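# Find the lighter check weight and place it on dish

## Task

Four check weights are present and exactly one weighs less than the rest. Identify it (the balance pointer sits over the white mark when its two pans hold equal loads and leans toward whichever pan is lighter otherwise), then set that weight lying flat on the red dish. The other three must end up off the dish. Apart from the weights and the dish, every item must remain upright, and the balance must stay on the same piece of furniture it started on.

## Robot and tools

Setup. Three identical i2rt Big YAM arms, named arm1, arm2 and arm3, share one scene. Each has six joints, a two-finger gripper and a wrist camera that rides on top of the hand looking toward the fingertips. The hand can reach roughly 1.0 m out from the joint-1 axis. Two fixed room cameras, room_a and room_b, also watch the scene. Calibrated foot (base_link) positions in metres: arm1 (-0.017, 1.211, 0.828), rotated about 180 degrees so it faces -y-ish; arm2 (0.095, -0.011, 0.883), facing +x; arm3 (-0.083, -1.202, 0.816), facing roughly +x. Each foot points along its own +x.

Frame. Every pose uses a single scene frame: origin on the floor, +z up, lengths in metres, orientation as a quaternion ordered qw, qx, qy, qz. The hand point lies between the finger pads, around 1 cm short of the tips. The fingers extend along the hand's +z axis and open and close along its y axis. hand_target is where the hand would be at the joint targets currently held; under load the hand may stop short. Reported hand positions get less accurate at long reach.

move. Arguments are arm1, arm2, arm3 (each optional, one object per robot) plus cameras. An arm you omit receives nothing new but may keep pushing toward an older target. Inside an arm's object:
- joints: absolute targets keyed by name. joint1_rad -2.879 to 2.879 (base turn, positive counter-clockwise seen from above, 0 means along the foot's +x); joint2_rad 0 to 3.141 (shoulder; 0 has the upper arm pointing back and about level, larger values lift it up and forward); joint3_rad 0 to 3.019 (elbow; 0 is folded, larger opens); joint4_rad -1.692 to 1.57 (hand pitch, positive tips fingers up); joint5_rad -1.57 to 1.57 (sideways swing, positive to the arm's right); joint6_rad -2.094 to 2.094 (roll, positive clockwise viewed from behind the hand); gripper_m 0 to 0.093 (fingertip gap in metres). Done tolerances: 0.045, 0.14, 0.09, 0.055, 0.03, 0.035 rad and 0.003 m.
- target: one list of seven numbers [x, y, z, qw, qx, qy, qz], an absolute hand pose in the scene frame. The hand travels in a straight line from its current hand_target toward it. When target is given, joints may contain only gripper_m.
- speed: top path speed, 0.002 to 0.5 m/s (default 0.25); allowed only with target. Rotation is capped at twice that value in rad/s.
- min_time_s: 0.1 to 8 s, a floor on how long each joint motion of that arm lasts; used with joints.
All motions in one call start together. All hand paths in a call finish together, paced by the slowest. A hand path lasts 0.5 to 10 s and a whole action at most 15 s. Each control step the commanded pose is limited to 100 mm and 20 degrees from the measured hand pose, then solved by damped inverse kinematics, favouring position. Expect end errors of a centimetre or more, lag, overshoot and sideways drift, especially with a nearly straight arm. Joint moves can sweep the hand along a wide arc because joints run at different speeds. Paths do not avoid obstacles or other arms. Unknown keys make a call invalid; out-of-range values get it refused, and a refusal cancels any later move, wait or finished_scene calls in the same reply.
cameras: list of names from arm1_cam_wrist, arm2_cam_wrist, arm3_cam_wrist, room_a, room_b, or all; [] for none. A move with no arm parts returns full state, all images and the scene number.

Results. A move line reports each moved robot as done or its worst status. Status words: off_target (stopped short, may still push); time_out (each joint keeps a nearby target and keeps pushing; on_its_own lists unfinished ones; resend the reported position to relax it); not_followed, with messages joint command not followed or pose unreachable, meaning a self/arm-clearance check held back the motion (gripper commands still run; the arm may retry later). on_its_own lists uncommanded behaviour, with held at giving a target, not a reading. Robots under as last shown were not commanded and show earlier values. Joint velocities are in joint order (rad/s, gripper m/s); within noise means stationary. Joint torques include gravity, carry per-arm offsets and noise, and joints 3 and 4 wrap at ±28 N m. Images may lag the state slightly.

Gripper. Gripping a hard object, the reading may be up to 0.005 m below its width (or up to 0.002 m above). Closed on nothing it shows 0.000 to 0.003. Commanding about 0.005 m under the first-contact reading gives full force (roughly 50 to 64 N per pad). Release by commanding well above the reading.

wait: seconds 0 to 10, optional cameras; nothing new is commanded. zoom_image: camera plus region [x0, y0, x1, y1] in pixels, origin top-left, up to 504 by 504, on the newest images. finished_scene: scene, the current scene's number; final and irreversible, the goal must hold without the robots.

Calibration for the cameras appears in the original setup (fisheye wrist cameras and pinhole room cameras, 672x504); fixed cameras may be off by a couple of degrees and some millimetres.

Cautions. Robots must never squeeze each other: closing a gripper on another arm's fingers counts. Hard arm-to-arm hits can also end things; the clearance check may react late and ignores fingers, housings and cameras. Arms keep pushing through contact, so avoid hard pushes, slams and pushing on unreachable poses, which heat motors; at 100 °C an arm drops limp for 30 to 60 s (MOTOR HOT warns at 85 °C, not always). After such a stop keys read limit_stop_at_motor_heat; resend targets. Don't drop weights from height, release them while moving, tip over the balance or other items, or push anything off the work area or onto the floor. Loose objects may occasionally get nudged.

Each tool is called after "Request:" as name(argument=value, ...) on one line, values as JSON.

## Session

Request:
move()

Scene clock: 0.00 s.
Joint torques (N m): no reading
Heat: arm1: hottest joint2_rad 35 °C; arm2: hottest joint2_rad 29 °C; arm3: hottest joint2_rad 34 °C.
Joint velocities: within noise
arm1.joint_positions: joint1_rad=+0.776 joint2_rad=+0.602 joint3_rad=+1.507 joint4_rad=-1.261 joint5_rad=+0.098 joint6_rad=+0.607 gripper_m=+0.09396
arm1.joint_status: not commanded
arm1.hand: x=-0.1701 y=+1.0660 z=+1.4453 quat_wxyz=(-0.349, -0.815, -0.066, +0.458) (m; scene frame)
arm1.hand_target: x=-0.1672 y=+1.0692 z=+1.4585 quat_wxyz=(-0.357, -0.807, -0.065, +0.467) (m; scene frame)
arm1.hand_status: not commanded
arm2.joint_positions: joint1_rad=+0.021 joint2_rad=+0.603 joint3_rad=+1.379 joint4_rad=-1.633 joint5_rad=-0.031 joint6_rad=+0.148 gripper_m=+0.09396
arm2.joint_status: not commanded
arm2.hand: x=-0.0901 y=-0.0176 z=+1.3638 quat_wxyz=(+0.028, +0.934, -0.076, -0.347) (m; scene frame)
arm2.hand_target: x=-0.0886 y=-0.0177 z=+1.3731 quat_wxyz=(+0.029, +0.930, -0.075, -0.358) (m; scene frame)
arm2.hand_status: not commanded
arm3.joint_positions: joint1_rad=+0.525 joint2_rad=+0.628 joint3_rad=+1.422 joint4_rad=-1.611 joint5_rad=-0.278 joint6_rad=-0.485 gripper_m=+0.09396
arm3.joint_status: not commanded
arm3.hand: x=-0.2389 y=-1.3139 z=+1.3216 quat_wxyz=(+0.100, +0.819, +0.423, -0.375) (m; scene frame)
arm3.hand_target: x=-0.2372 y=-1.3133 z=+1.3293 quat_wxyz=(+0.099, +0.815, +0.422, -0.384) (m; scene frame)
arm3.hand_status: not commanded
pictures: arm1_cam_wrist, arm2_cam_wrist, arm3_cam_wrist, room_a, room_b
camera_calibration:
arm1_cam_wrist: T_world_to_cam=[[-0.426578, 0.750242, -0.505142, -0.142259], [0.876534, 0.205232, -0.435395, 0.562627], [-0.22298, -0.628504, -0.74516, 1.8366], [0, 0, 0, 1]] pos_world=[-0.144322, 1.14557, 1.54166]
arm2_cam_wrist: T_world_to_cam=[[0.114776, 0.987548, -0.107587, 0.175562], [0.988832, -0.123942, -0.0827592, 0.205023], [-0.0950631, -0.0968864, -0.990745, 1.46502], [0, 0, 0, 1]] pos_world=[-0.0836141, -0.00602373, 1.48732]
arm3_cam_wrist: T_world_to_cam=[[-0.763962, 0.629021, 0.143855, 0.455582], [0.608574, 0.776494, -0.163383, 1.38403], [-0.214474, -0.0372722, -0.976018, 1.31615], [0, 0, 0, 1]] pos_world=[-0.211956, -1.3122, 1.44517]

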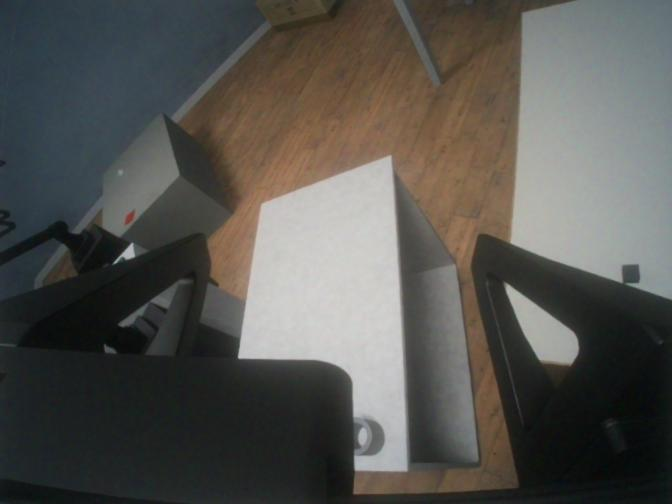

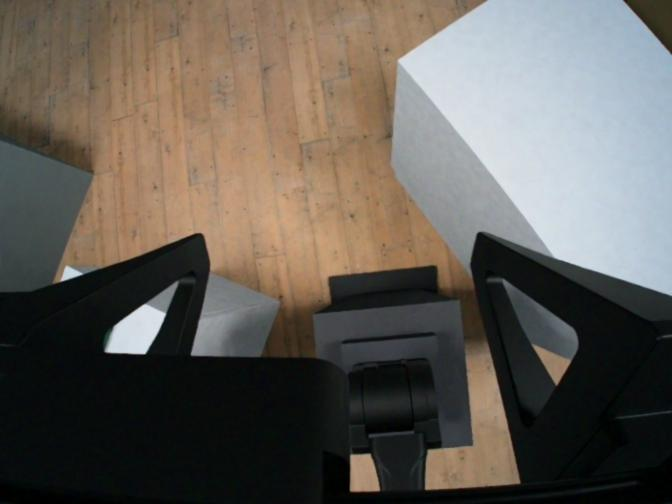

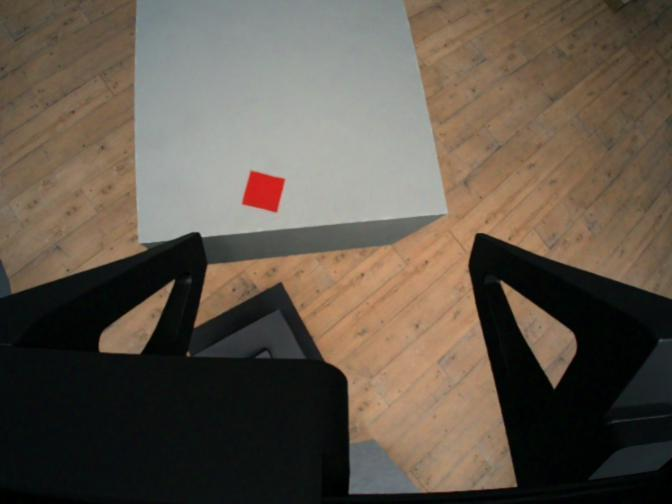

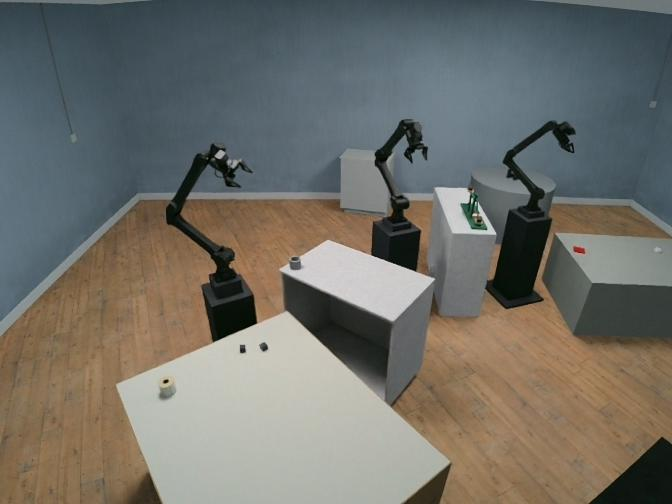

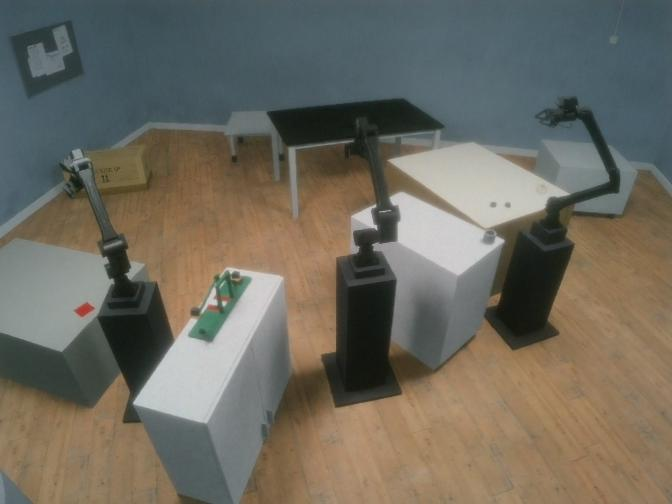

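Request:
zoom_image(camera="room_a", region=[430, 180, 510, 240])

Request:
zoom_image(camera="room_b", region=[170, 255, 270, 350])

Scaled by 6.300 from the camera's 672x504 image, which has a finer 960x720 frame.

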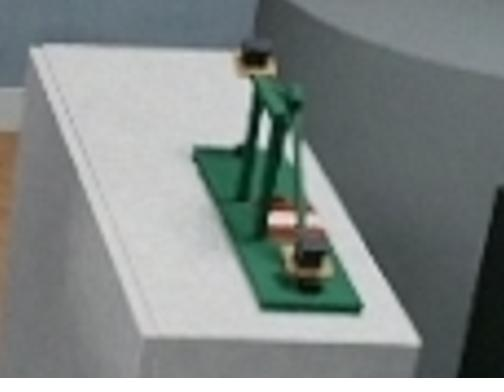

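Scaled by 5.040 from the camera's 672x504 image, which has a finer 960x720 frame.

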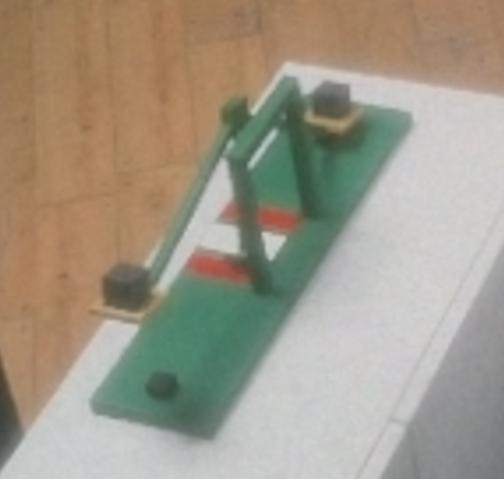

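Request:
move(arm3={"joints":{"joint1_rad":-2.18,"joint2_rad":1.15,"joint3_rad":1.45,"joint4_rad":-1.2,"joint5_rad":0,"joint6_rad":0,"gripper_m":0.07}}, cameras=["arm3_cam_wrist"])

Request:
zoom_image(camera="arm3_cam_wrist", region=[180, 90, 500, 330])

Scene clock: 3.17 s.
Joint torques (N m): arm1=[-0.44 2.73 10.03 2.15 0.12 -0.11] | arm2=[1.67 2.37 10.69 1.8 -0.03 0.09] | arm3=[-1.49 -9.99 10.03 1.66 0.05 0.03]
Heat: arm1: hottest joint2_rad 35 °C; arm2: hottest joint2_rad 29 °C; arm3: hottest joint2_rad 34 °C.
move: arm3 done
Joint velocities: within noise
arm1, arm2: as last shown
arm3.joint_positions: joint1_rad=-2.175 joint2_rad=+1.164 joint3_rad=+1.432 joint4_rad=-1.203 joint5_rad=-0.001 joint6_rad=-0.008 gripper_m=+0.07010
arm3.joint_status: all done
arm3.hand: x=+0.2358 y=-0.8828 z=+1.2223 quat_wxyz=(-0.286, +0.370, -0.875, -0.125) (m; scene frame)
arm3.hand_target: x=+0.2366 y=-0.8859 z=+1.2377 quat_wxyz=(-0.301, +0.362, -0.873, -0.131) (m; scene frame)
arm3.hand_status: not commanded
pictures: arm3_cam_wrist
camera_calibration:
arm3_cam_wrist: T_world_to_cam=[[0.712439, -0.701594, -0.0140037, -0.768443], [-0.701734, -0.712295, -0.0143354, -0.443384], [0.000082868, 0.0200399, -0.999799, 1.36621], [0, 0, 0, 1]] pos_world=[0.236218, -0.882334, 1.34882]

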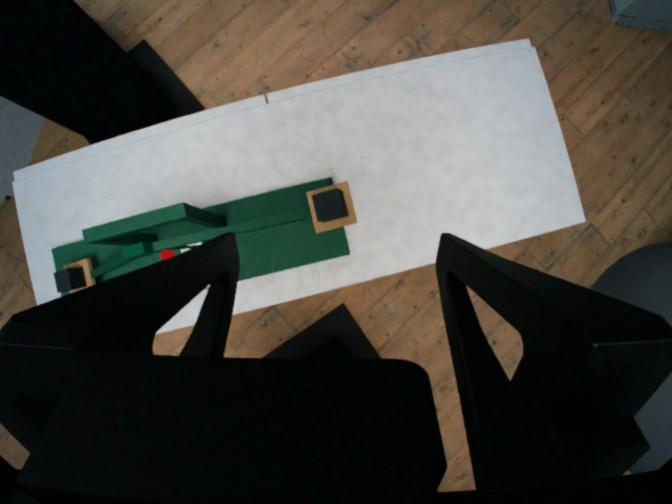

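Scaled by 1.575 from the camera's 672x504 image, which has a finer 960x720 frame.

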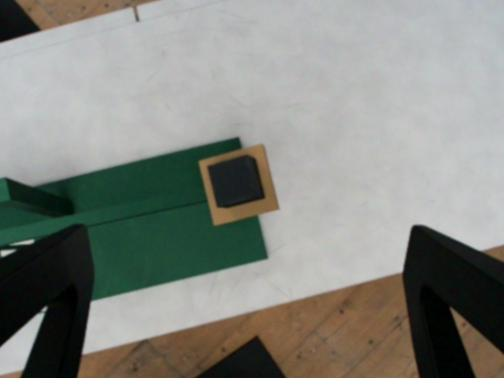

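Request:
move(arm3={"target":[0.267,-0.828,1.06,0.2876,-0.4784,0.8121,0.1694]}, cameras=["arm3_cam_wrist"])

Request:
zoom_image(camera="arm3_cam_wrist", region=[180, 120, 500, 360])

Scene clock: 5.33 s.
Joint torques (N m): arm1=[-0.09 2.84 9.83 2.11 0.11 -0.14] | arm2=[1.49 2.08 10.71 1.74 -0.04 0.09] | arm3=[-1.61 -10.4 9.11 2.09 -0.21 -0.07]
Heat: arm1: hottest joint2_rad 35 °C; arm2: hottest joint2_rad 29 °C; arm3: hottest joint2_rad 34 °C.
move: arm3 done
Joint velocities: within noise
arm1, arm2: as last shown
arm3.joint_positions: joint1_rad=-2.199 joint2_rad=+1.286 joint3_rad=+1.099 joint4_rad=-0.727 joint5_rad=-0.177 joint6_rad=-0.235 gripper_m=+0.07010
arm3.joint_status: not commanded
arm3.hand: x=+0.2608 y=-0.8291 z=+1.0627 quat_wxyz=(-0.285, +0.478, -0.813, -0.170) (m; scene frame)
arm3.hand_target: x=+0.2668 y=-0.8281 z=+1.0600 quat_wxyz=(-0.288, +0.478, -0.812, -0.169) (m; scene frame)
arm3.hand_status: done (0.007 m and 0.3 deg from the pose sent, 0.174 m and 15.3 deg at the start)
pictures: arm3_cam_wrist
camera_calibration:
arm3_cam_wrist: T_world_to_cam=[[0.87001, -0.492881, -0.0122839, -0.620801], [-0.492726, -0.868315, -0.0570141, -0.528328], [0.0174349, 0.0556554, -0.998298, 1.22899], [0, 0, 0, 1]] pos_world=[0.258355, -0.833136, 1.18915]

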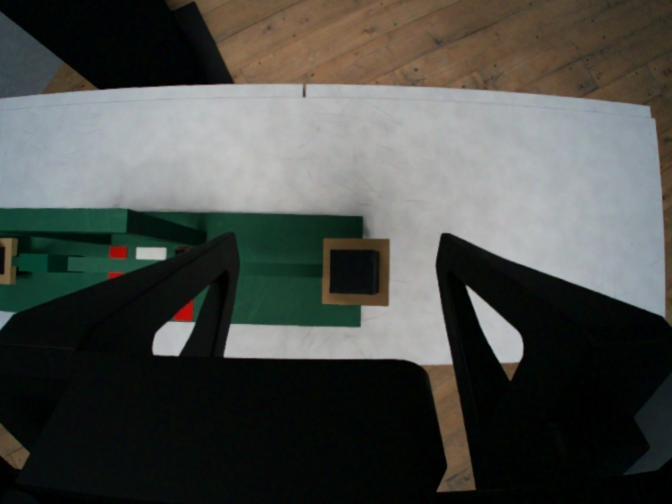

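Scaled by 1.575 from the camera's 672x504 image, which has a finer 960x720 frame.

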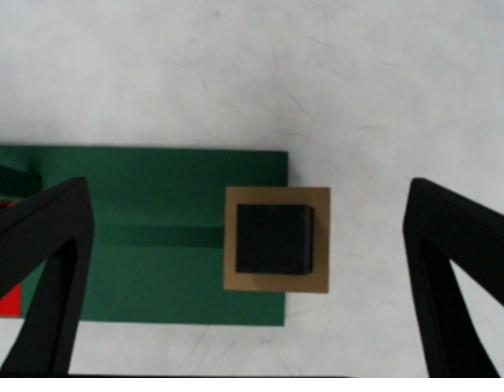

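Request:
move(arm3={"target":[0.270,-0.833,0.948,0.2876,-0.4784,0.8121,0.1694],"speed":0.15}, cameras=["arm3_cam_wrist"])

Request:
zoom_image(camera="arm3_cam_wrist", region=[180, 120, 500, 360])

Scene clock: 7.83 s.
Joint torques (N m): arm1=[-0.44 3.08 10.02 2.21 0.1 -0.14] | arm2=[1.44 2.2 10.74 1.78 -0.03 0.09] | arm3=[-1.61 -10.34 7.98 2.07 -0.22 -0.12]
Heat: arm1: hottest joint2_rad 35 °C; arm2: hottest joint2_rad 29 °C; arm3: hottest joint2_rad 34 °C.
move: arm3 done
Joint velocities: within noise
arm1, arm2: as last shown
arm3.joint_positions: joint1_rad=-2.217 joint2_rad=+1.385 joint3_rad=+0.893 joint4_rad=-0.411 joint5_rad=-0.188 joint6_rad=-0.249 gripper_m=+0.07010
arm3.joint_status: not commanded
arm3.hand: x=+0.2660 y=-0.8323 z=+0.9574 quat_wxyz=(-0.291, +0.477, -0.811, -0.171) (m; scene frame)
arm3.hand_target: x=+0.2698 y=-0.8331 z=+0.9482 quat_wxyz=(-0.288, +0.479, -0.812, -0.169) (m; scene frame)
arm3.hand_status: done (0.010 m and 0.5 deg from the pose sent, 0.115 m and 0.3 deg at the start)
pictures: arm3_cam_wrist
camera_calibration:
arm3_cam_wrist: T_world_to_cam=[[0.870127, -0.49276, -0.0081341, -0.63203], [-0.492074, -0.867767, -0.0695899, -0.52225], [0.0272326, 0.0645546, -0.997543, 1.12798], [0, 0, 0, 1]] pos_world=[0.262243, -0.837447, 1.08373]

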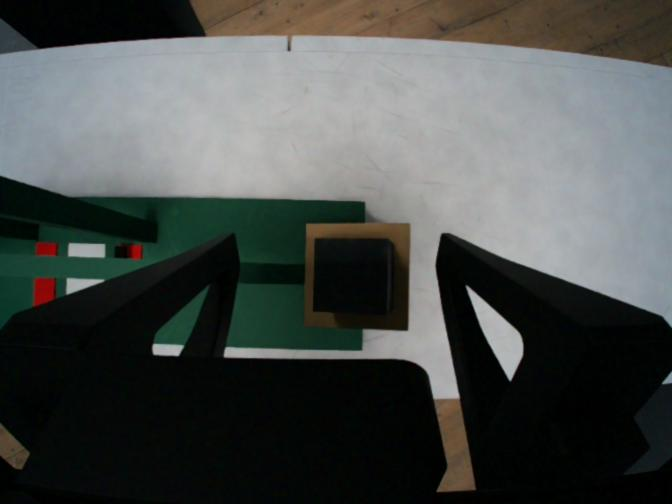

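Scaled by 1.575 from the camera's 672x504 image, which has a finer 960x720 frame.

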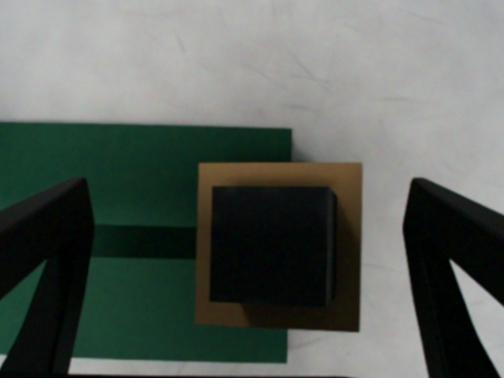

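Request:
move(arm3={"target":[0.272,-0.838,0.900,0.2876,-0.4784,0.8121,0.1694],"speed":0.1}, cameras=["arm3_cam_wrist"])

Request:
zoom_image(camera="arm3_cam_wrist", region=[180, 120, 500, 360])

Scene clock: 9.60 s.
Joint torques (N m): arm1=[-0.32 2.61 10.06 2 0.1 -0.17] | arm2=[1.44 2.2 10.76 1.76 -0.04 0.07] | arm3=[-1.49 -10.64 7.36 2.13 -0.23 -0.13]
Heat: arm1: hottest joint2_rad 35 °C; arm2: hottest joint3_rad 30 °C; arm3: hottest joint2_rad 34 °C.
move: arm3 done
Joint velocities: within noise
arm1, arm2: as last shown
arm3.joint_positions: joint1_rad=-2.231 joint2_rad=+1.460 joint3_rad=+0.823 joint4_rad=-0.267 joint5_rad=-0.196 joint6_rad=-0.260 gripper_m=+0.07010
arm3.joint_status: not commanded
arm3.hand: x=+0.2690 y=-0.8366 z=+0.9100 quat_wxyz=(-0.292, +0.477, -0.811, -0.172) (m; scene frame)
arm3.hand_target: x=+0.2717 y=-0.8382 z=+0.9001 quat_wxyz=(-0.288, +0.478, -0.812, -0.169) (m; scene frame)
arm3.hand_status: done (0.010 m and 0.6 deg from the pose sent, 0.058 m and 0.5 deg at the start)
pictures: arm3_cam_wrist
camera_calibration:
arm3_cam_wrist: T_world_to_cam=[[0.869769, -0.493396, -0.00784231, -0.637848], [-0.492656, -0.867338, -0.0708209, -0.526149], [0.0281409, 0.0654614, -0.997458, 1.08134], [0, 0, 0, 1]] pos_world=[0.265141, -0.841847, 1.03633]

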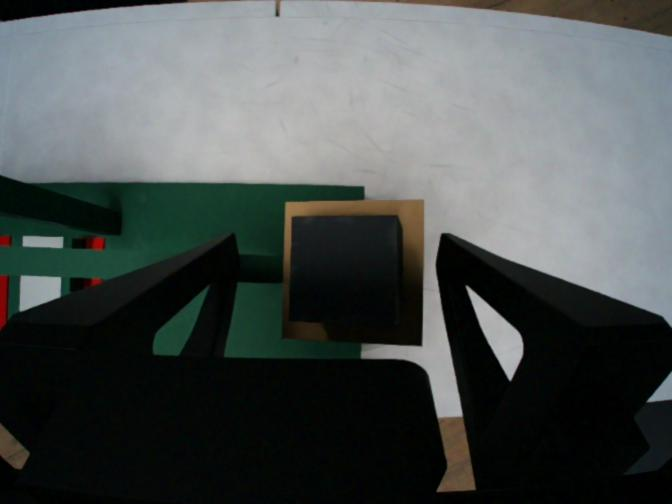

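Scaled by 1.575 from the camera's 672x504 image, which has a finer 960x720 frame.

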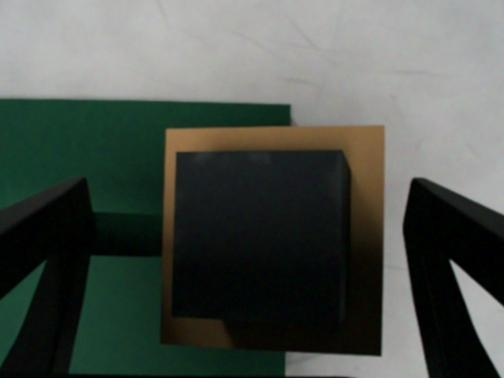

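Request:
move(arm3={"target":[0.271,-0.843,0.901,0.2876,-0.4784,0.8121,0.1694],"speed":0.1})

Request:
move(arm3={"joints":{"gripper_m":0.028}}, cameras=["arm3_cam_wrist"])

Request:
zoom_image(camera="arm3_cam_wrist", region=[180, 120, 500, 360])

Scene clock: 10.80 s.
Joint torques (N m): arm1=[0.09 3.25 9.85 2.14 0.07 -0.13] | arm2=[1.61 2.26 10.78 1.77 -0.04 0.08] | arm3=[-1.73 -11.4 7.01 1.96 -0.2 -0.16]
Heat: arm1: hottest joint2_rad 35 °C; arm2: hottest joint3_rad 30 °C; arm3: hottest joint2_rad 34 °C.
move: arm3 done
Joint velocities: within noise
arm1, arm2: as last shown
arm3.joint_positions: joint1_rad=-2.238 joint2_rad=+1.460 joint3_rad=+0.819 joint4_rad=-0.267 joint5_rad=-0.201 joint6_rad=-0.265 gripper_m=+0.07010
arm3.joint_status: not commanded
arm3.hand: x=+0.2694 y=-0.8396 z=+0.9082 quat_wxyz=(-0.290, +0.477, -0.812, -0.172) (m; scene frame)
arm3.hand_target: x=+0.2708 y=-0.8430 z=+0.9010 quat_wxyz=(-0.288, +0.478, -0.812, -0.169) (m; scene frame)
arm3.hand_status: done (0.008 m and 0.4 deg from the pose sent, 0.011 m and 0.6 deg at the start)
pictures: none

Scene clock: 11.47 s.
Joint torques (N m): arm1=[-0.5 2.96 9.98 2.06 0.08 -0.11] | arm2=[1.44 2.37 10.74 1.73 -0.03 0.08] | arm3=[-0.32 -11.4 7.02 1.61 -0.48 -0.08]
Heat: arm1: hottest joint2_rad 35 °C; arm2: hottest joint3_rad 30 °C; arm3: hottest joint2_rad 34 °C.
move: arm3 off_target
Joint velocities: within noise
arm1, arm2: as last shown
arm3.joint_positions: joint1_rad=-2.254 joint2_rad=+1.460 joint3_rad=+0.819 joint4_rad=-0.258 joint5_rad=-0.194 joint6_rad=-0.270 gripper_m=+0.03358
arm3.joint_status: gripper_m off_target (ended at +0.03361, target +0.02800)
arm3.hand: x=+0.2777 y=-0.8450 z=+0.9094 quat_wxyz=(-0.297, +0.471, -0.813, -0.166) (m; scene frame)
arm3.hand_target: x=+0.2709 y=-0.8431 z=+0.9010 quat_wxyz=(-0.288, +0.478, -0.812, -0.169) (m; scene frame)
arm3.hand_status: not commanded
pictures: arm3_cam_wrist
camera_calibration:
arm3_cam_wrist: T_world_to_cam=[[0.861654, -0.507491, 0.00222924, -0.66846], [-0.5059, -0.859285, -0.0754616, -0.514532], [0.0402116, 0.0638941, -0.997146, 1.07612], [0, 0, 0, 1]] pos_world=[0.272407, -0.850125, 1.03571]

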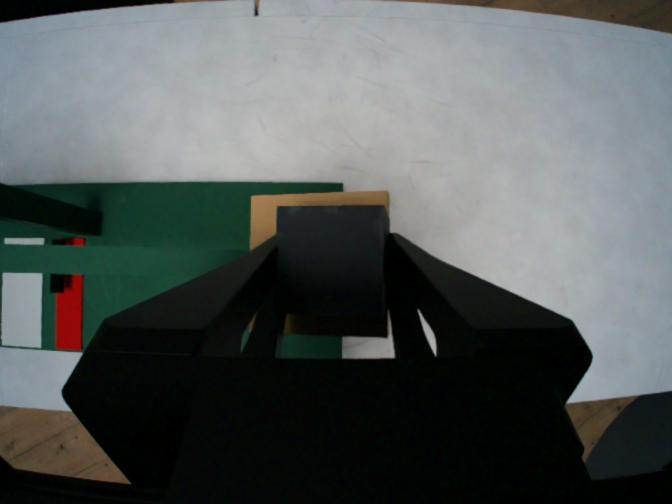

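Scaled by 1.575 from the camera's 672x504 image, which has a finer 960x720 frame.

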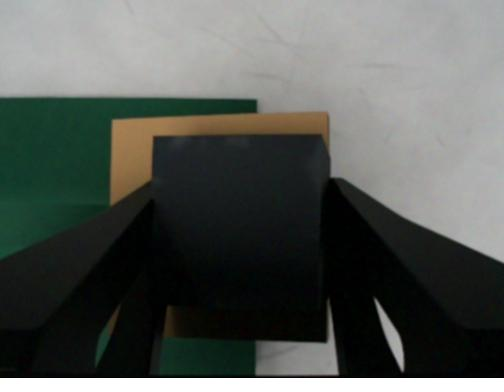

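Request:
move(arm3={"target":[0.273,-0.843,1.05,0.2876,-0.4784,0.8121,0.1694],"speed":0.15})

Request:
move(arm3={"joints":{"joint2_rad":1.05,"joint3_rad":1.45,"joint4_rad":-1.3,"joint5_rad":0,"joint6_rad":0},"min_time_s":1.2}, cameras=["arm3_cam_wrist","room_b"])

Request:
move(arm3={"joints":{"joint1_rad":1.1},"min_time_s":2.4}, cameras=["arm3_cam_wrist","room_a","room_b"])

Request:
zoom_image(camera="arm3_cam_wrist", region=[200, 120, 500, 345])

Scene clock: 13.47 s.
Joint torques (N m): arm1=[-0.15 3.25 9.94 2.18 0.08 -0.11] | arm2=[1.38 2.02 10.7 1.77 -0.03 0.07] | arm3=[-0.56 -11.99 12.63 1.28 -0.26 -0.06]
Heat: arm1: hottest joint2_rad 35 °C; arm2: hottest joint3_rad 30 °C; arm3: hottest joint2_rad 35 °C.
move: arm3 off_target
Joint velocities: within noise
arm1, arm2: as last shown
arm3.joint_positions: joint1_rad=-2.252 joint2_rad=+1.298 joint3_rad=+1.011 joint4_rad=-0.689 joint5_rad=-0.200 joint6_rad=-0.273 gripper_m=+0.03358
arm3.joint_status: not commanded
arm3.hand: x=+0.2643 y=-0.8556 z=+1.0180 quat_wxyz=(-0.261, +0.476, -0.824, -0.162) (m; scene frame)
arm3.hand_target: x=+0.2719 y=-0.8441 z=+1.0501 quat_wxyz=(-0.288, +0.478, -0.812, -0.170) (m; scene frame)
arm3.hand_status: off_target (0.035 m and 3.4 deg from the pose sent, 0.141 m and 1.4 deg at the start)
pictures: none

Scene clock: 15.37 s.
Joint torques (N m): arm1=[-0.32 3.02 9.85 2.15 0.08 -0.13] | arm2=[1.38 2.2 10.76 1.74 -0.04 0.09] | arm3=[-0.38 -7 11.95 1.32 0.14 0.06]
Heat: arm1: hottest joint2_rad 35 °C; arm2: hottest joint3_rad 31 °C; arm3: hottest joint2_rad 35 °C.
move: arm3 done
Joint velocities: within noise
arm1.joint_positions: joint1_rad=+0.776 joint2_rad=+0.602 joint3_rad=+1.507 joint4_rad=-1.261 joint5_rad=+0.098 joint6_rad=+0.607 gripper_m=+0.09396
arm1.joint_status: not commanded
arm1.hand: x=-0.1701 y=+1.0660 z=+1.4453 quat_wxyz=(-0.349, -0.815, -0.066, +0.458) (m; scene frame)
arm1.hand_target: x=-0.1672 y=+1.0692 z=+1.4585 quat_wxyz=(-0.357, -0.807, -0.065, +0.467) (m; scene frame)
arm1.hand_status: not commanded
arm2.joint_positions: joint1_rad=+0.021 joint2_rad=+0.603 joint3_rad=+1.379 joint4_rad=-1.633 joint5_rad=-0.031 joint6_rad=+0.148 gripper_m=+0.09396
arm2.joint_status: not commanded
arm2.hand: x=-0.0901 y=-0.0176 z=+1.3638 quat_wxyz=(+0.028, +0.934, -0.076, -0.347) (m; scene frame)
arm2.hand_target: x=-0.0886 y=-0.0177 z=+1.3731 quat_wxyz=(+0.029, +0.930, -0.075, -0.358) (m; scene frame)
arm2.hand_status: not commanded
arm3.joint_positions: joint1_rad=-2.252 joint2_rad=+1.050 joint3_rad=+1.403 joint4_rad=-1.294 joint5_rad=-0.003 joint6_rad=-0.009 gripper_m=+0.03358
arm3.joint_status: all done
arm3.hand: x=+0.2196 y=-0.9429 z=+1.2394 quat_wxyz=(-0.287, +0.337, -0.890, -0.113) (m; scene frame)
arm3.hand_target: x=+0.2194 y=-0.9405 z=+1.2622 quat_wxyz=(-0.305, +0.333, -0.884, -0.121) (m; scene frame)
arm3.hand_status: not commanded
pictures: arm3_cam_wrist, room_b
camera_calibration:
arm3_cam_wrist: T_world_to_cam=[[0.657793, -0.753061, -0.0143668, -0.834971], [-0.753184, -0.657779, -0.00634838, -0.444405], [-0.00466949, 0.0149968, -0.999877, 1.38092], [0, 0, 0, 1]] pos_world=[0.220968, -0.941814, 1.36594]

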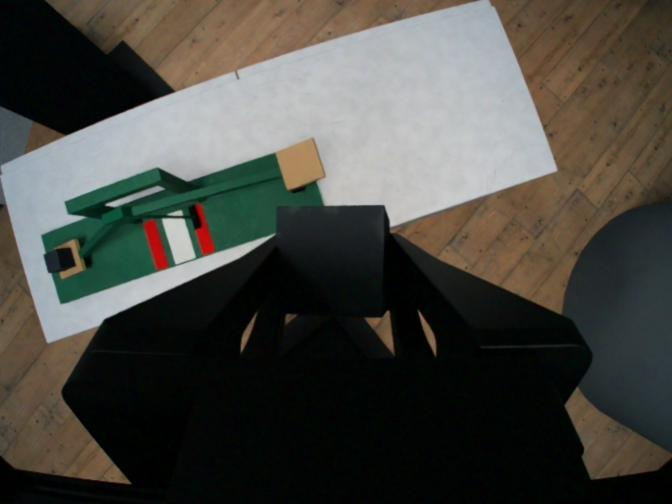

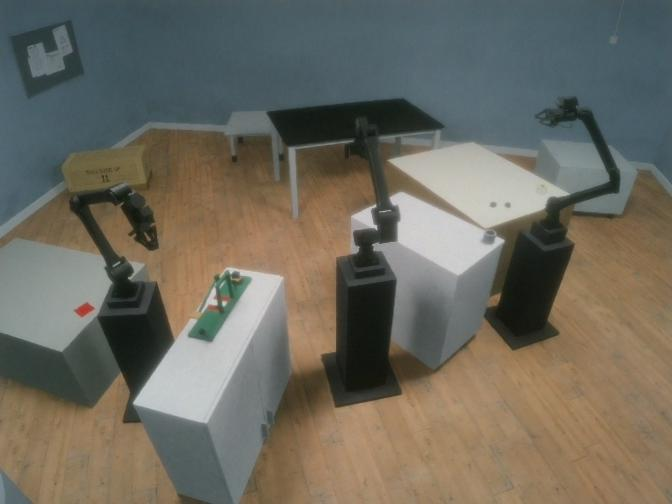

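Scene clock: 18.23 s.
Joint torques (N m): arm1=[-0.5 3.02 9.92 2.06 0.11 -0.17] | arm2=[1.61 2.26 10.77 1.73 -0.03 0.09] | arm3=[-0.62 -7 11.97 1.36 0.06 0.03]
Heat: arm1: hottest joint3_rad 36 °C; arm2: hottest joint3_rad 31 °C; arm3: hottest joint2_rad 35 °C.
move: arm3 done
Joint velocities: within noise
arm1, arm2: as last shown
arm3.joint_positions: joint1_rad=+1.094 joint2_rad=+1.050 joint3_rad=+1.403 joint4_rad=-1.294 joint5_rad=+0.000 joint6_rad=-0.008 gripper_m=+0.03359
arm3.joint_status: all done
arm3.hand: x=-0.3194 y=-1.5200 z=+1.2411 quat_wxyz=(+0.132, +0.849, +0.428, -0.280) (m; scene frame)
arm3.hand_target: x=-0.3181 y=-1.5226 z=+1.2639 quat_wxyz=(+0.143, +0.843, +0.424, -0.297) (m; scene frame)
arm3.hand_status: not commanded
pictures: arm3_cam_wrist, room_a, room_b
camera_calibration:
arm3_cam_wrist: T_world_to_cam=[[-0.795413, 0.606022, 0.00747373, 0.659578], [0.605942, 0.795438, -0.0105738, 1.41816], [-0.0123528, -0.00388187, -0.999916, 1.35767], [0, 0, 0, 1]] pos_world=[-0.317915, -1.52251, 1.36762]

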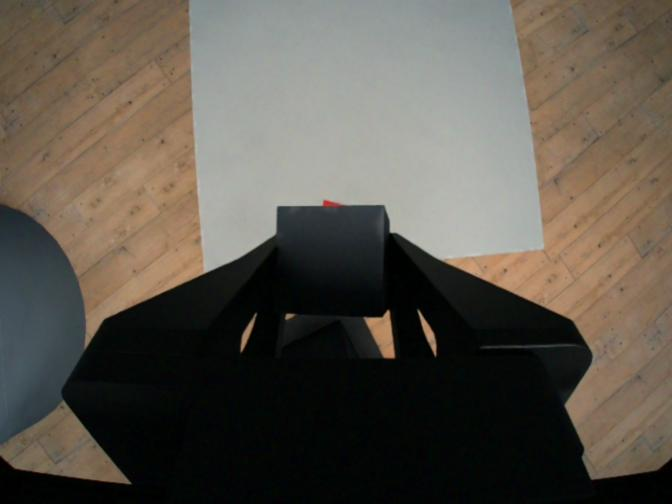

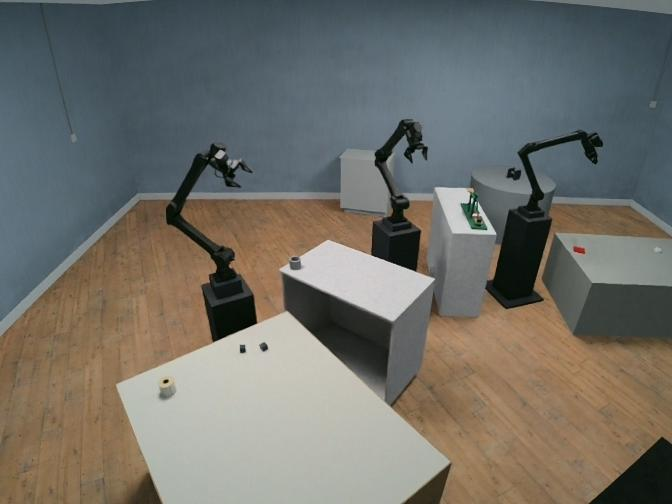

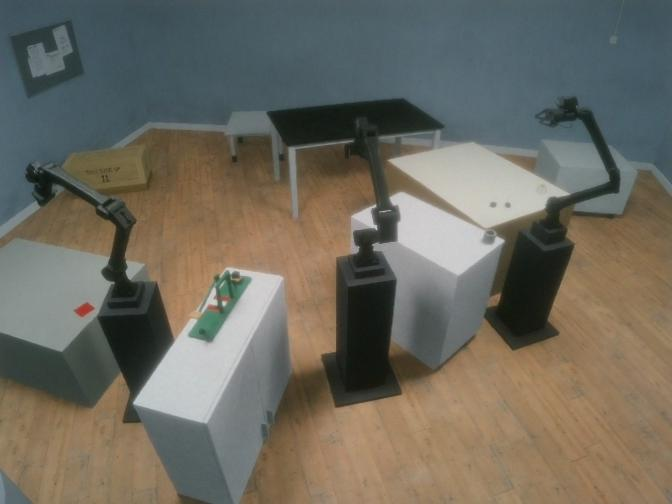

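Scaled by 1.680 from the camera's 672x504 image, which has a finer 960x720 frame.

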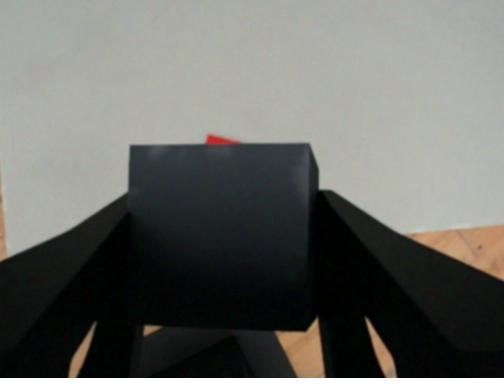

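Request:
move(arm3={"target":[-0.360,-1.578,0.69,-0.1524,-0.8402,-0.4235,0.3025],"speed":0.3}, cameras=["arm3_cam_wrist"])

Request:
zoom_image(camera="arm3_cam_wrist", region=[200, 120, 500, 345])

Scene clock: 21.87 s.
Joint torques (N m): arm1=[0.21 2.96 9.95 2.22 0.09 -0.13] | arm2=[1.32 2.37 10.7 1.78 -0.03 0.08] | arm3=[-0.56 -12.57 3.84 2.28 -0.05 0.05]
Heat: arm1: hottest joint3_rad 36 °C; arm2: hottest joint3_rad 32 °C; arm3: hottest joint2_rad 35 °C.
move: arm3 done
Joint velocities: within noise
arm1, arm2: as last shown
arm3.joint_positions: joint1_rad=+1.103 joint2_rad=+2.003 joint3_rad=+0.594 joint4_rad=+0.512 joint5_rad=-0.003 joint6_rad=+0.002 gripper_m=+0.03359
arm3.joint_status: not commanded
arm3.hand: x=-0.3579 y=-1.5685 z=+0.6916 quat_wxyz=(+0.146, +0.843, +0.425, -0.297) (m; scene frame)
arm3.hand_target: x=-0.3599 y=-1.5778 z=+0.6902 quat_wxyz=(+0.152, +0.840, +0.423, -0.302) (m; scene frame)
arm3.hand_status: done (0.010 m and 1.1 deg from the pose sent, 0.556 m and 3.6 deg at the start)
pictures: arm3_cam_wrist
camera_calibration:
arm3_cam_wrist: T_world_to_cam=[[-0.797349, 0.603518, -0.000644154, 0.663491], [0.602653, 0.796147, -0.0543932, 1.50458], [-0.0323145, -0.0437586, -0.998519, 0.736874], [0, 0, 0, 1]] pos_world=[-0.353893, -1.56605, 0.81805]

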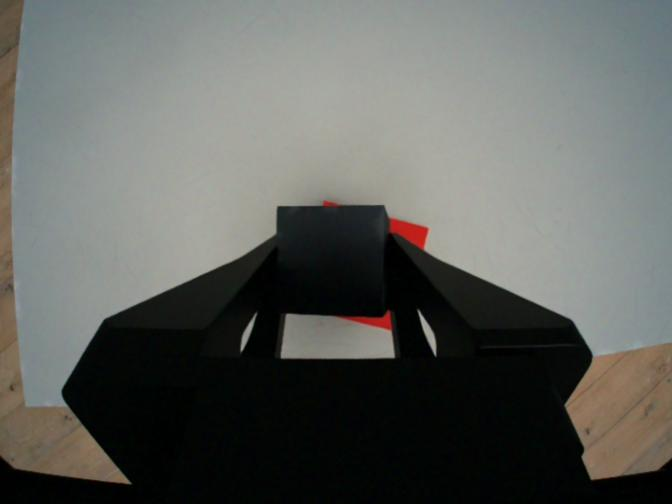

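Scaled by 1.680 from the camera's 672x504 image, which has a finer 960x720 frame.

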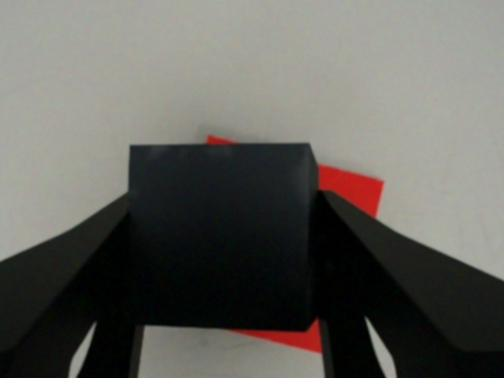

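Request:
move(arm3={"target":[-0.378,-1.568,0.58,-0.1524,-0.8402,-0.4235,0.3025],"speed":0.2}, cameras=["arm3_cam_wrist"])

Request:
zoom_image(camera="arm3_cam_wrist", region=[200, 120, 500, 345])

Scene clock: 23.77 s.
Joint torques (N m): arm1=[-0.21 2.73 9.89 2.09 0.09 -0.13] | arm2=[1.44 2.26 10.71 1.77 -0.02 0.08] | arm3=[-1.73 -14.27 1.28 2.3 -0.1 -0.11]
Heat: arm1: hottest joint3_rad 37 °C; arm2: hottest joint3_rad 32 °C; arm3: hottest joint2_rad 35 °C.
move: arm3 done
Joint velocities: within noise
arm1, arm2: as last shown
arm3.joint_positions: joint1_rad=+1.063 joint2_rad=+2.385 joint3_rad=+0.731 joint4_rad=+0.765 joint5_rad=-0.036 joint6_rad=-0.022 gripper_m=+0.03359
arm3.joint_status: not commanded
arm3.hand: x=-0.3752 y=-1.5682 z=+0.5847 quat_wxyz=(+0.152, +0.842, +0.422, -0.299) (m; scene frame)
arm3.hand_target: x=-0.3780 y=-1.5680 z=+0.5801 quat_wxyz=(+0.152, +0.840, +0.423, -0.303) (m; scene frame)
arm3.hand_status: done (0.005 m and 0.5 deg from the pose sent, 0.113 m and 1.1 deg at the start)
pictures: arm3_cam_wrist
camera_calibration:
arm3_cam_wrist: T_world_to_cam=[[-0.796986, 0.603893, -0.0112543, 0.656356], [0.603276, 0.794985, -0.0636996, 1.51286], [-0.0295207, -0.0575572, -0.997906, 0.608659], [0, 0, 0, 1]] pos_world=[-0.371596, -1.56403, 0.711139]

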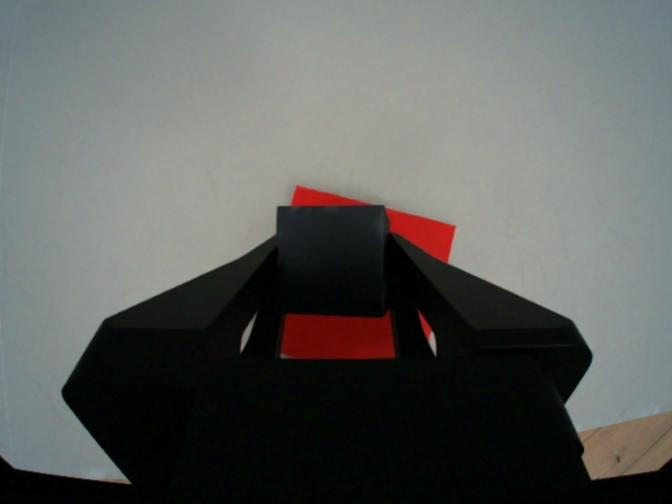

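Scaled by 1.680 from the camera's 672x504 image, which has a finer 960x720 frame.

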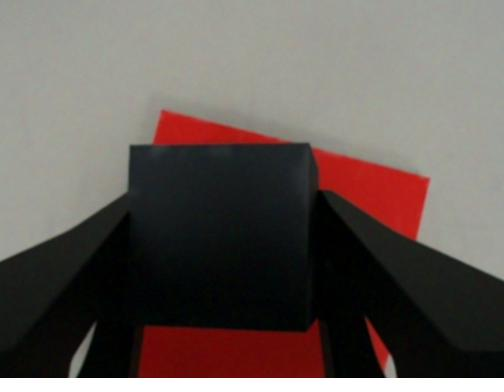

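Request:
move(arm3={"target":[-0.382,-1.555,0.527,-0.1524,-0.8402,-0.4235,0.3025],"speed":0.12})

Request:
move(arm3={"target":[-0.382,-1.555,0.518,-0.1524,-0.8402,-0.4235,0.3025],"speed":0.04}, cameras=["arm3_cam_wrist"])

Request:
zoom_image(camera="arm3_cam_wrist", region=[200, 120, 500, 345])

Scene clock: 25.43 s.
Joint torques (N m): arm1=[-0.26 3.08 9.95 2.04 0.11 -0.15] | arm2=[1.55 2.32 10.78 1.74 -0.03 0.08] | arm3=[-1.9 -14.74 0.5 2.28 -0.11 -0.14]
Heat: arm1: hottest joint3_rad 37 °C; arm2: hottest joint3_rad 33 °C; arm3: hottest joint2_rad 35 °C.
move: arm3 done
Joint velocities: within noise
arm1, arm2: as last shown
arm3.joint_positions: joint1_rad=+1.033 joint2_rad=+2.556 joint3_rad=+0.807 joint4_rad=+0.863 joint5_rad=-0.055 joint6_rad=-0.045 gripper_m=+0.03359
arm3.joint_status: not commanded
arm3.hand: x=-0.3810 y=-1.5580 z=+0.5322 quat_wxyz=(+0.153, +0.841, +0.422, -0.300) (m; scene frame)
arm3.hand_target: x=-0.3819 y=-1.5549 z=+0.5271 quat_wxyz=(+0.152, +0.840, +0.423, -0.302) (m; scene frame)
arm3.hand_status: done (0.006 m and 0.3 deg from the pose sent, 0.060 m and 0.5 deg at the start)
pictures: none

Scene clock: 26.47 s.
Joint torques (N m): arm1=[-0.79 2.96 9.95 2.04 0.11 -0.13] | arm2=[1.49 2.32 10.77 1.72 -0.04 0.09] | arm3=[-1.85 -14.21 0.31 2.36 -0.12 -0.13]
Heat: arm1: hottest joint3_rad 37 °C; arm2: hottest joint3_rad 33 °C; arm3: hottest joint2_rad 35 °C.
move: arm3 done
Joint velocities: within noise
arm1, arm2: as last shown
arm3.joint_positions: joint1_rad=+1.033 joint2_rad=+2.576 joint3_rad=+0.822 joint4_rad=+0.872 joint5_rad=-0.055 joint6_rad=-0.045 gripper_m=+0.03359
arm3.joint_status: not commanded
arm3.hand: x=-0.3823 y=-1.5594 z=+0.5262 quat_wxyz=(+0.154, +0.841, +0.422, -0.302) (m; scene frame)
arm3.hand_target: x=-0.3818 y=-1.5548 z=+0.5182 quat_wxyz=(+0.152, +0.840, +0.423, -0.302) (m; scene frame)
arm3.hand_status: done (0.009 m and 0.2 deg from the pose sent, 0.015 m and 0.3 deg at the start)
pictures: arm3_cam_wrist
camera_calibration:
arm3_cam_wrist: T_world_to_cam=[[-0.7976, 0.603085, -0.0110309, 0.643084], [0.602204, 0.795125, -0.0715969, 1.51037], [-0.0344081, -0.0637486, -0.997373, 0.538709], [0, 0, 0, 1]] pos_world=[-0.378091, -1.55443, 0.652525]

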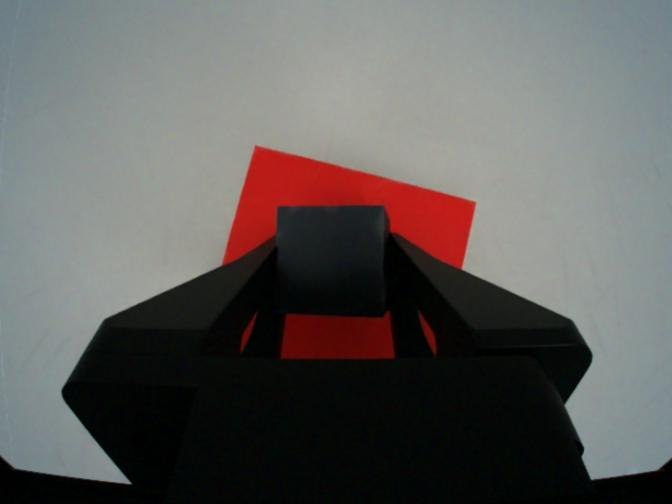

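Scaled by 1.680 from the camera's 672x504 image, which has a finer 960x720 frame.

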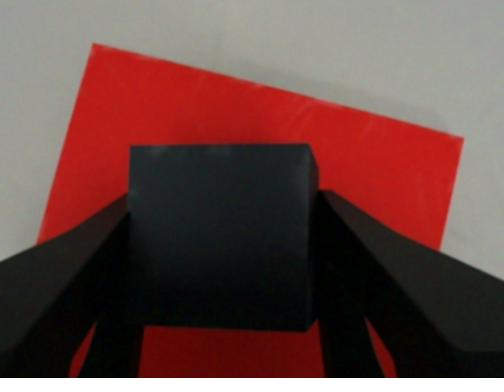

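Request:
move(arm3={"target":[-0.378,-1.550,0.509,-0.1524,-0.8402,-0.4235,0.3025],"speed":0.04})

Request:
move(arm3={"target":[-0.378,-1.550,0.505,-0.1524,-0.8402,-0.4235,0.3025],"speed":0.03})

Request:
move(arm3={"target":[-0.378,-1.550,0.501,-0.1524,-0.8402,-0.4235,0.3025],"speed":0.03}, cameras=["arm3_cam_wrist"])

Request:
zoom_image(camera="arm3_cam_wrist", region=[200, 120, 500, 345])

Scene clock: 27.93 s.
Joint torques (N m): arm1=[-0.67 3.19 9.96 2.11 0.1 -0.18] | arm2=[1.61 2.37 10.7 1.8 -0.03 0.09] | arm3=[-1.79 -14.15 0.18 2.29 -0.11 -0.12]
Heat: arm1: hottest joint3_rad 37 °C; arm2: hottest joint3_rad 33 °C; arm3: hottest joint2_rad 35 °C.
move: arm3 done
Joint velocities: within noise
arm1, arm2: as last shown
arm3.joint_positions: joint1_rad=+1.033 joint2_rad=+2.608 joint3_rad=+0.824 joint4_rad=+0.901 joint5_rad=-0.055 joint6_rad=-0.046 gripper_m=+0.03359
arm3.joint_status: not commanded
arm3.hand: x=-0.3779 y=-1.5541 z=+0.5167 quat_wxyz=(+0.153, +0.841, +0.422, -0.302) (m; scene frame)
arm3.hand_target: x=-0.3778 y=-1.5498 z=+0.5091 quat_wxyz=(+0.152, +0.840, +0.424, -0.302) (m; scene frame)
arm3.hand_status: done (0.009 m and 0.2 deg from the pose sent, 0.020 m and 0.2 deg at the start)
pictures: none

Scene clock: 28.90 s.
Joint torques (N m): arm1=[-0.62 3.49 9.87 2.07 0.09 -0.15] | arm2=[1.44 2.37 10.71 1.76 -0.02 0.08] | arm3=[-1.79 -13.86 0.27 2.24 -0.11 -0.13]
Heat: arm1: hottest joint3_rad 37 °C; arm2: hottest joint3_rad 33 °C; arm3: hottest joint2_rad 35 °C.
move: arm3 off_target
Joint velocities: within noise
arm1, arm2: as last shown
arm3.joint_positions: joint1_rad=+1.033 joint2_rad=+2.614 joint3_rad=+0.831 joint4_rad=+0.907 joint5_rad=-0.056 joint6_rad=-0.046 gripper_m=+0.03359
arm3.joint_status: not commanded
arm3.hand: x=-0.3794 y=-1.5560 z=+0.5157 quat_wxyz=(+0.155, +0.840, +0.422, -0.305) (m; scene frame)
arm3.hand_target: x=-0.3777 y=-1.5498 z=+0.5053 quat_wxyz=(+0.152, +0.840, +0.424, -0.302) (m; scene frame)
arm3.hand_status: off_target (0.012 m and 0.4 deg from the pose sent, 0.013 m and 0.2 deg at the start)
pictures: none

Scene clock: 29.87 s.
Joint torques (N m): arm1=[-0.44 2.96 9.83 2.18 0.11 -0.13] | arm2=[1.44 2.26 10.73 1.77 -0.02 0.07] | arm3=[-1.85 -13.39 0.51 2.09 -0.1 -0.13]
Heat: arm1: hottest joint3_rad 37 °C; arm2: hottest joint3_rad 33 °C; arm3: hottest joint2_rad 35 °C.
move: arm3 off_target
Joint velocities: within noise
arm1.joint_positions: joint1_rad=+0.776 joint2_rad=+0.602 joint3_rad=+1.507 joint4_rad=-1.261 joint5_rad=+0.098 joint6_rad=+0.607 gripper_m=+0.09396
arm1.joint_status: not commanded
arm1.hand: x=-0.1701 y=+1.0660 z=+1.4453 quat_wxyz=(-0.349, -0.815, -0.066, +0.458) (m; scene frame)
arm1.hand_target: x=-0.1672 y=+1.0692 z=+1.4585 quat_wxyz=(-0.357, -0.807, -0.065, +0.467) (m; scene frame)
arm1.hand_status: not commanded
arm2.joint_positions: joint1_rad=+0.021 joint2_rad=+0.603 joint3_rad=+1.379 joint4_rad=-1.633 joint5_rad=-0.031 joint6_rad=+0.148 gripper_m=+0.09396
arm2.joint_status: not commanded
arm2.hand: x=-0.0901 y=-0.0176 z=+1.3638 quat_wxyz=(+0.028, +0.934, -0.076, -0.347) (m; scene frame)
arm2.hand_target: x=-0.0886 y=-0.0177 z=+1.3731 quat_wxyz=(+0.029, +0.930, -0.075, -0.358) (m; scene frame)
arm2.hand_status: not commanded
arm3.joint_positions: joint1_rad=+1.032 joint2_rad=+2.617 joint3_rad=+0.835 joint4_rad=+0.915 joint5_rad=-0.056 joint6_rad=-0.046 gripper_m=+0.03359
arm3.joint_status: not commanded
arm3.hand: x=-0.3812 y=-1.5575 z=+0.5159 quat_wxyz=(+0.156, +0.838, +0.421, -0.309) (m; scene frame)
arm3.hand_target: x=-0.3777 y=-1.5496 z=+0.5016 quat_wxyz=(+0.152, +0.840, +0.423, -0.302) (m; scene frame)
arm3.hand_status: off_target (0.017 m and 0.9 deg from the pose sent, 0.016 m and 0.4 deg at the start)
pictures: arm3_cam_wrist
camera_calibration:
arm3_cam_wrist: T_world_to_cam=[[-0.797659, 0.603024, -0.0101113, 0.642127], [0.601494, 0.794186, -0.0864553, 1.51328], [-0.0441043, -0.0750437, -0.996204, 0.506799], [0, 0, 0, 1]] pos_world=[-0.375679, -1.55101, 0.642199]

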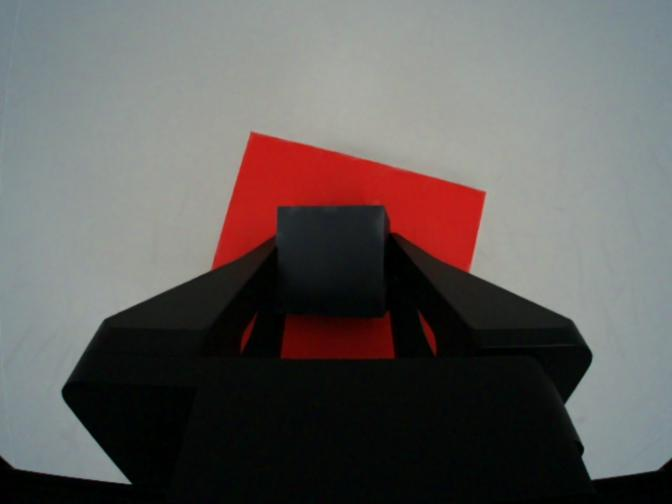

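Scaled by 1.680 from the camera's 672x504 image, which has a finer 960x720 frame.

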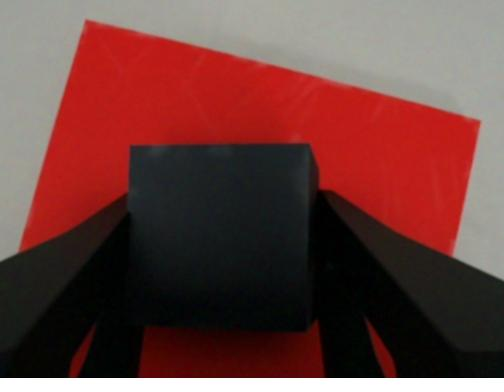

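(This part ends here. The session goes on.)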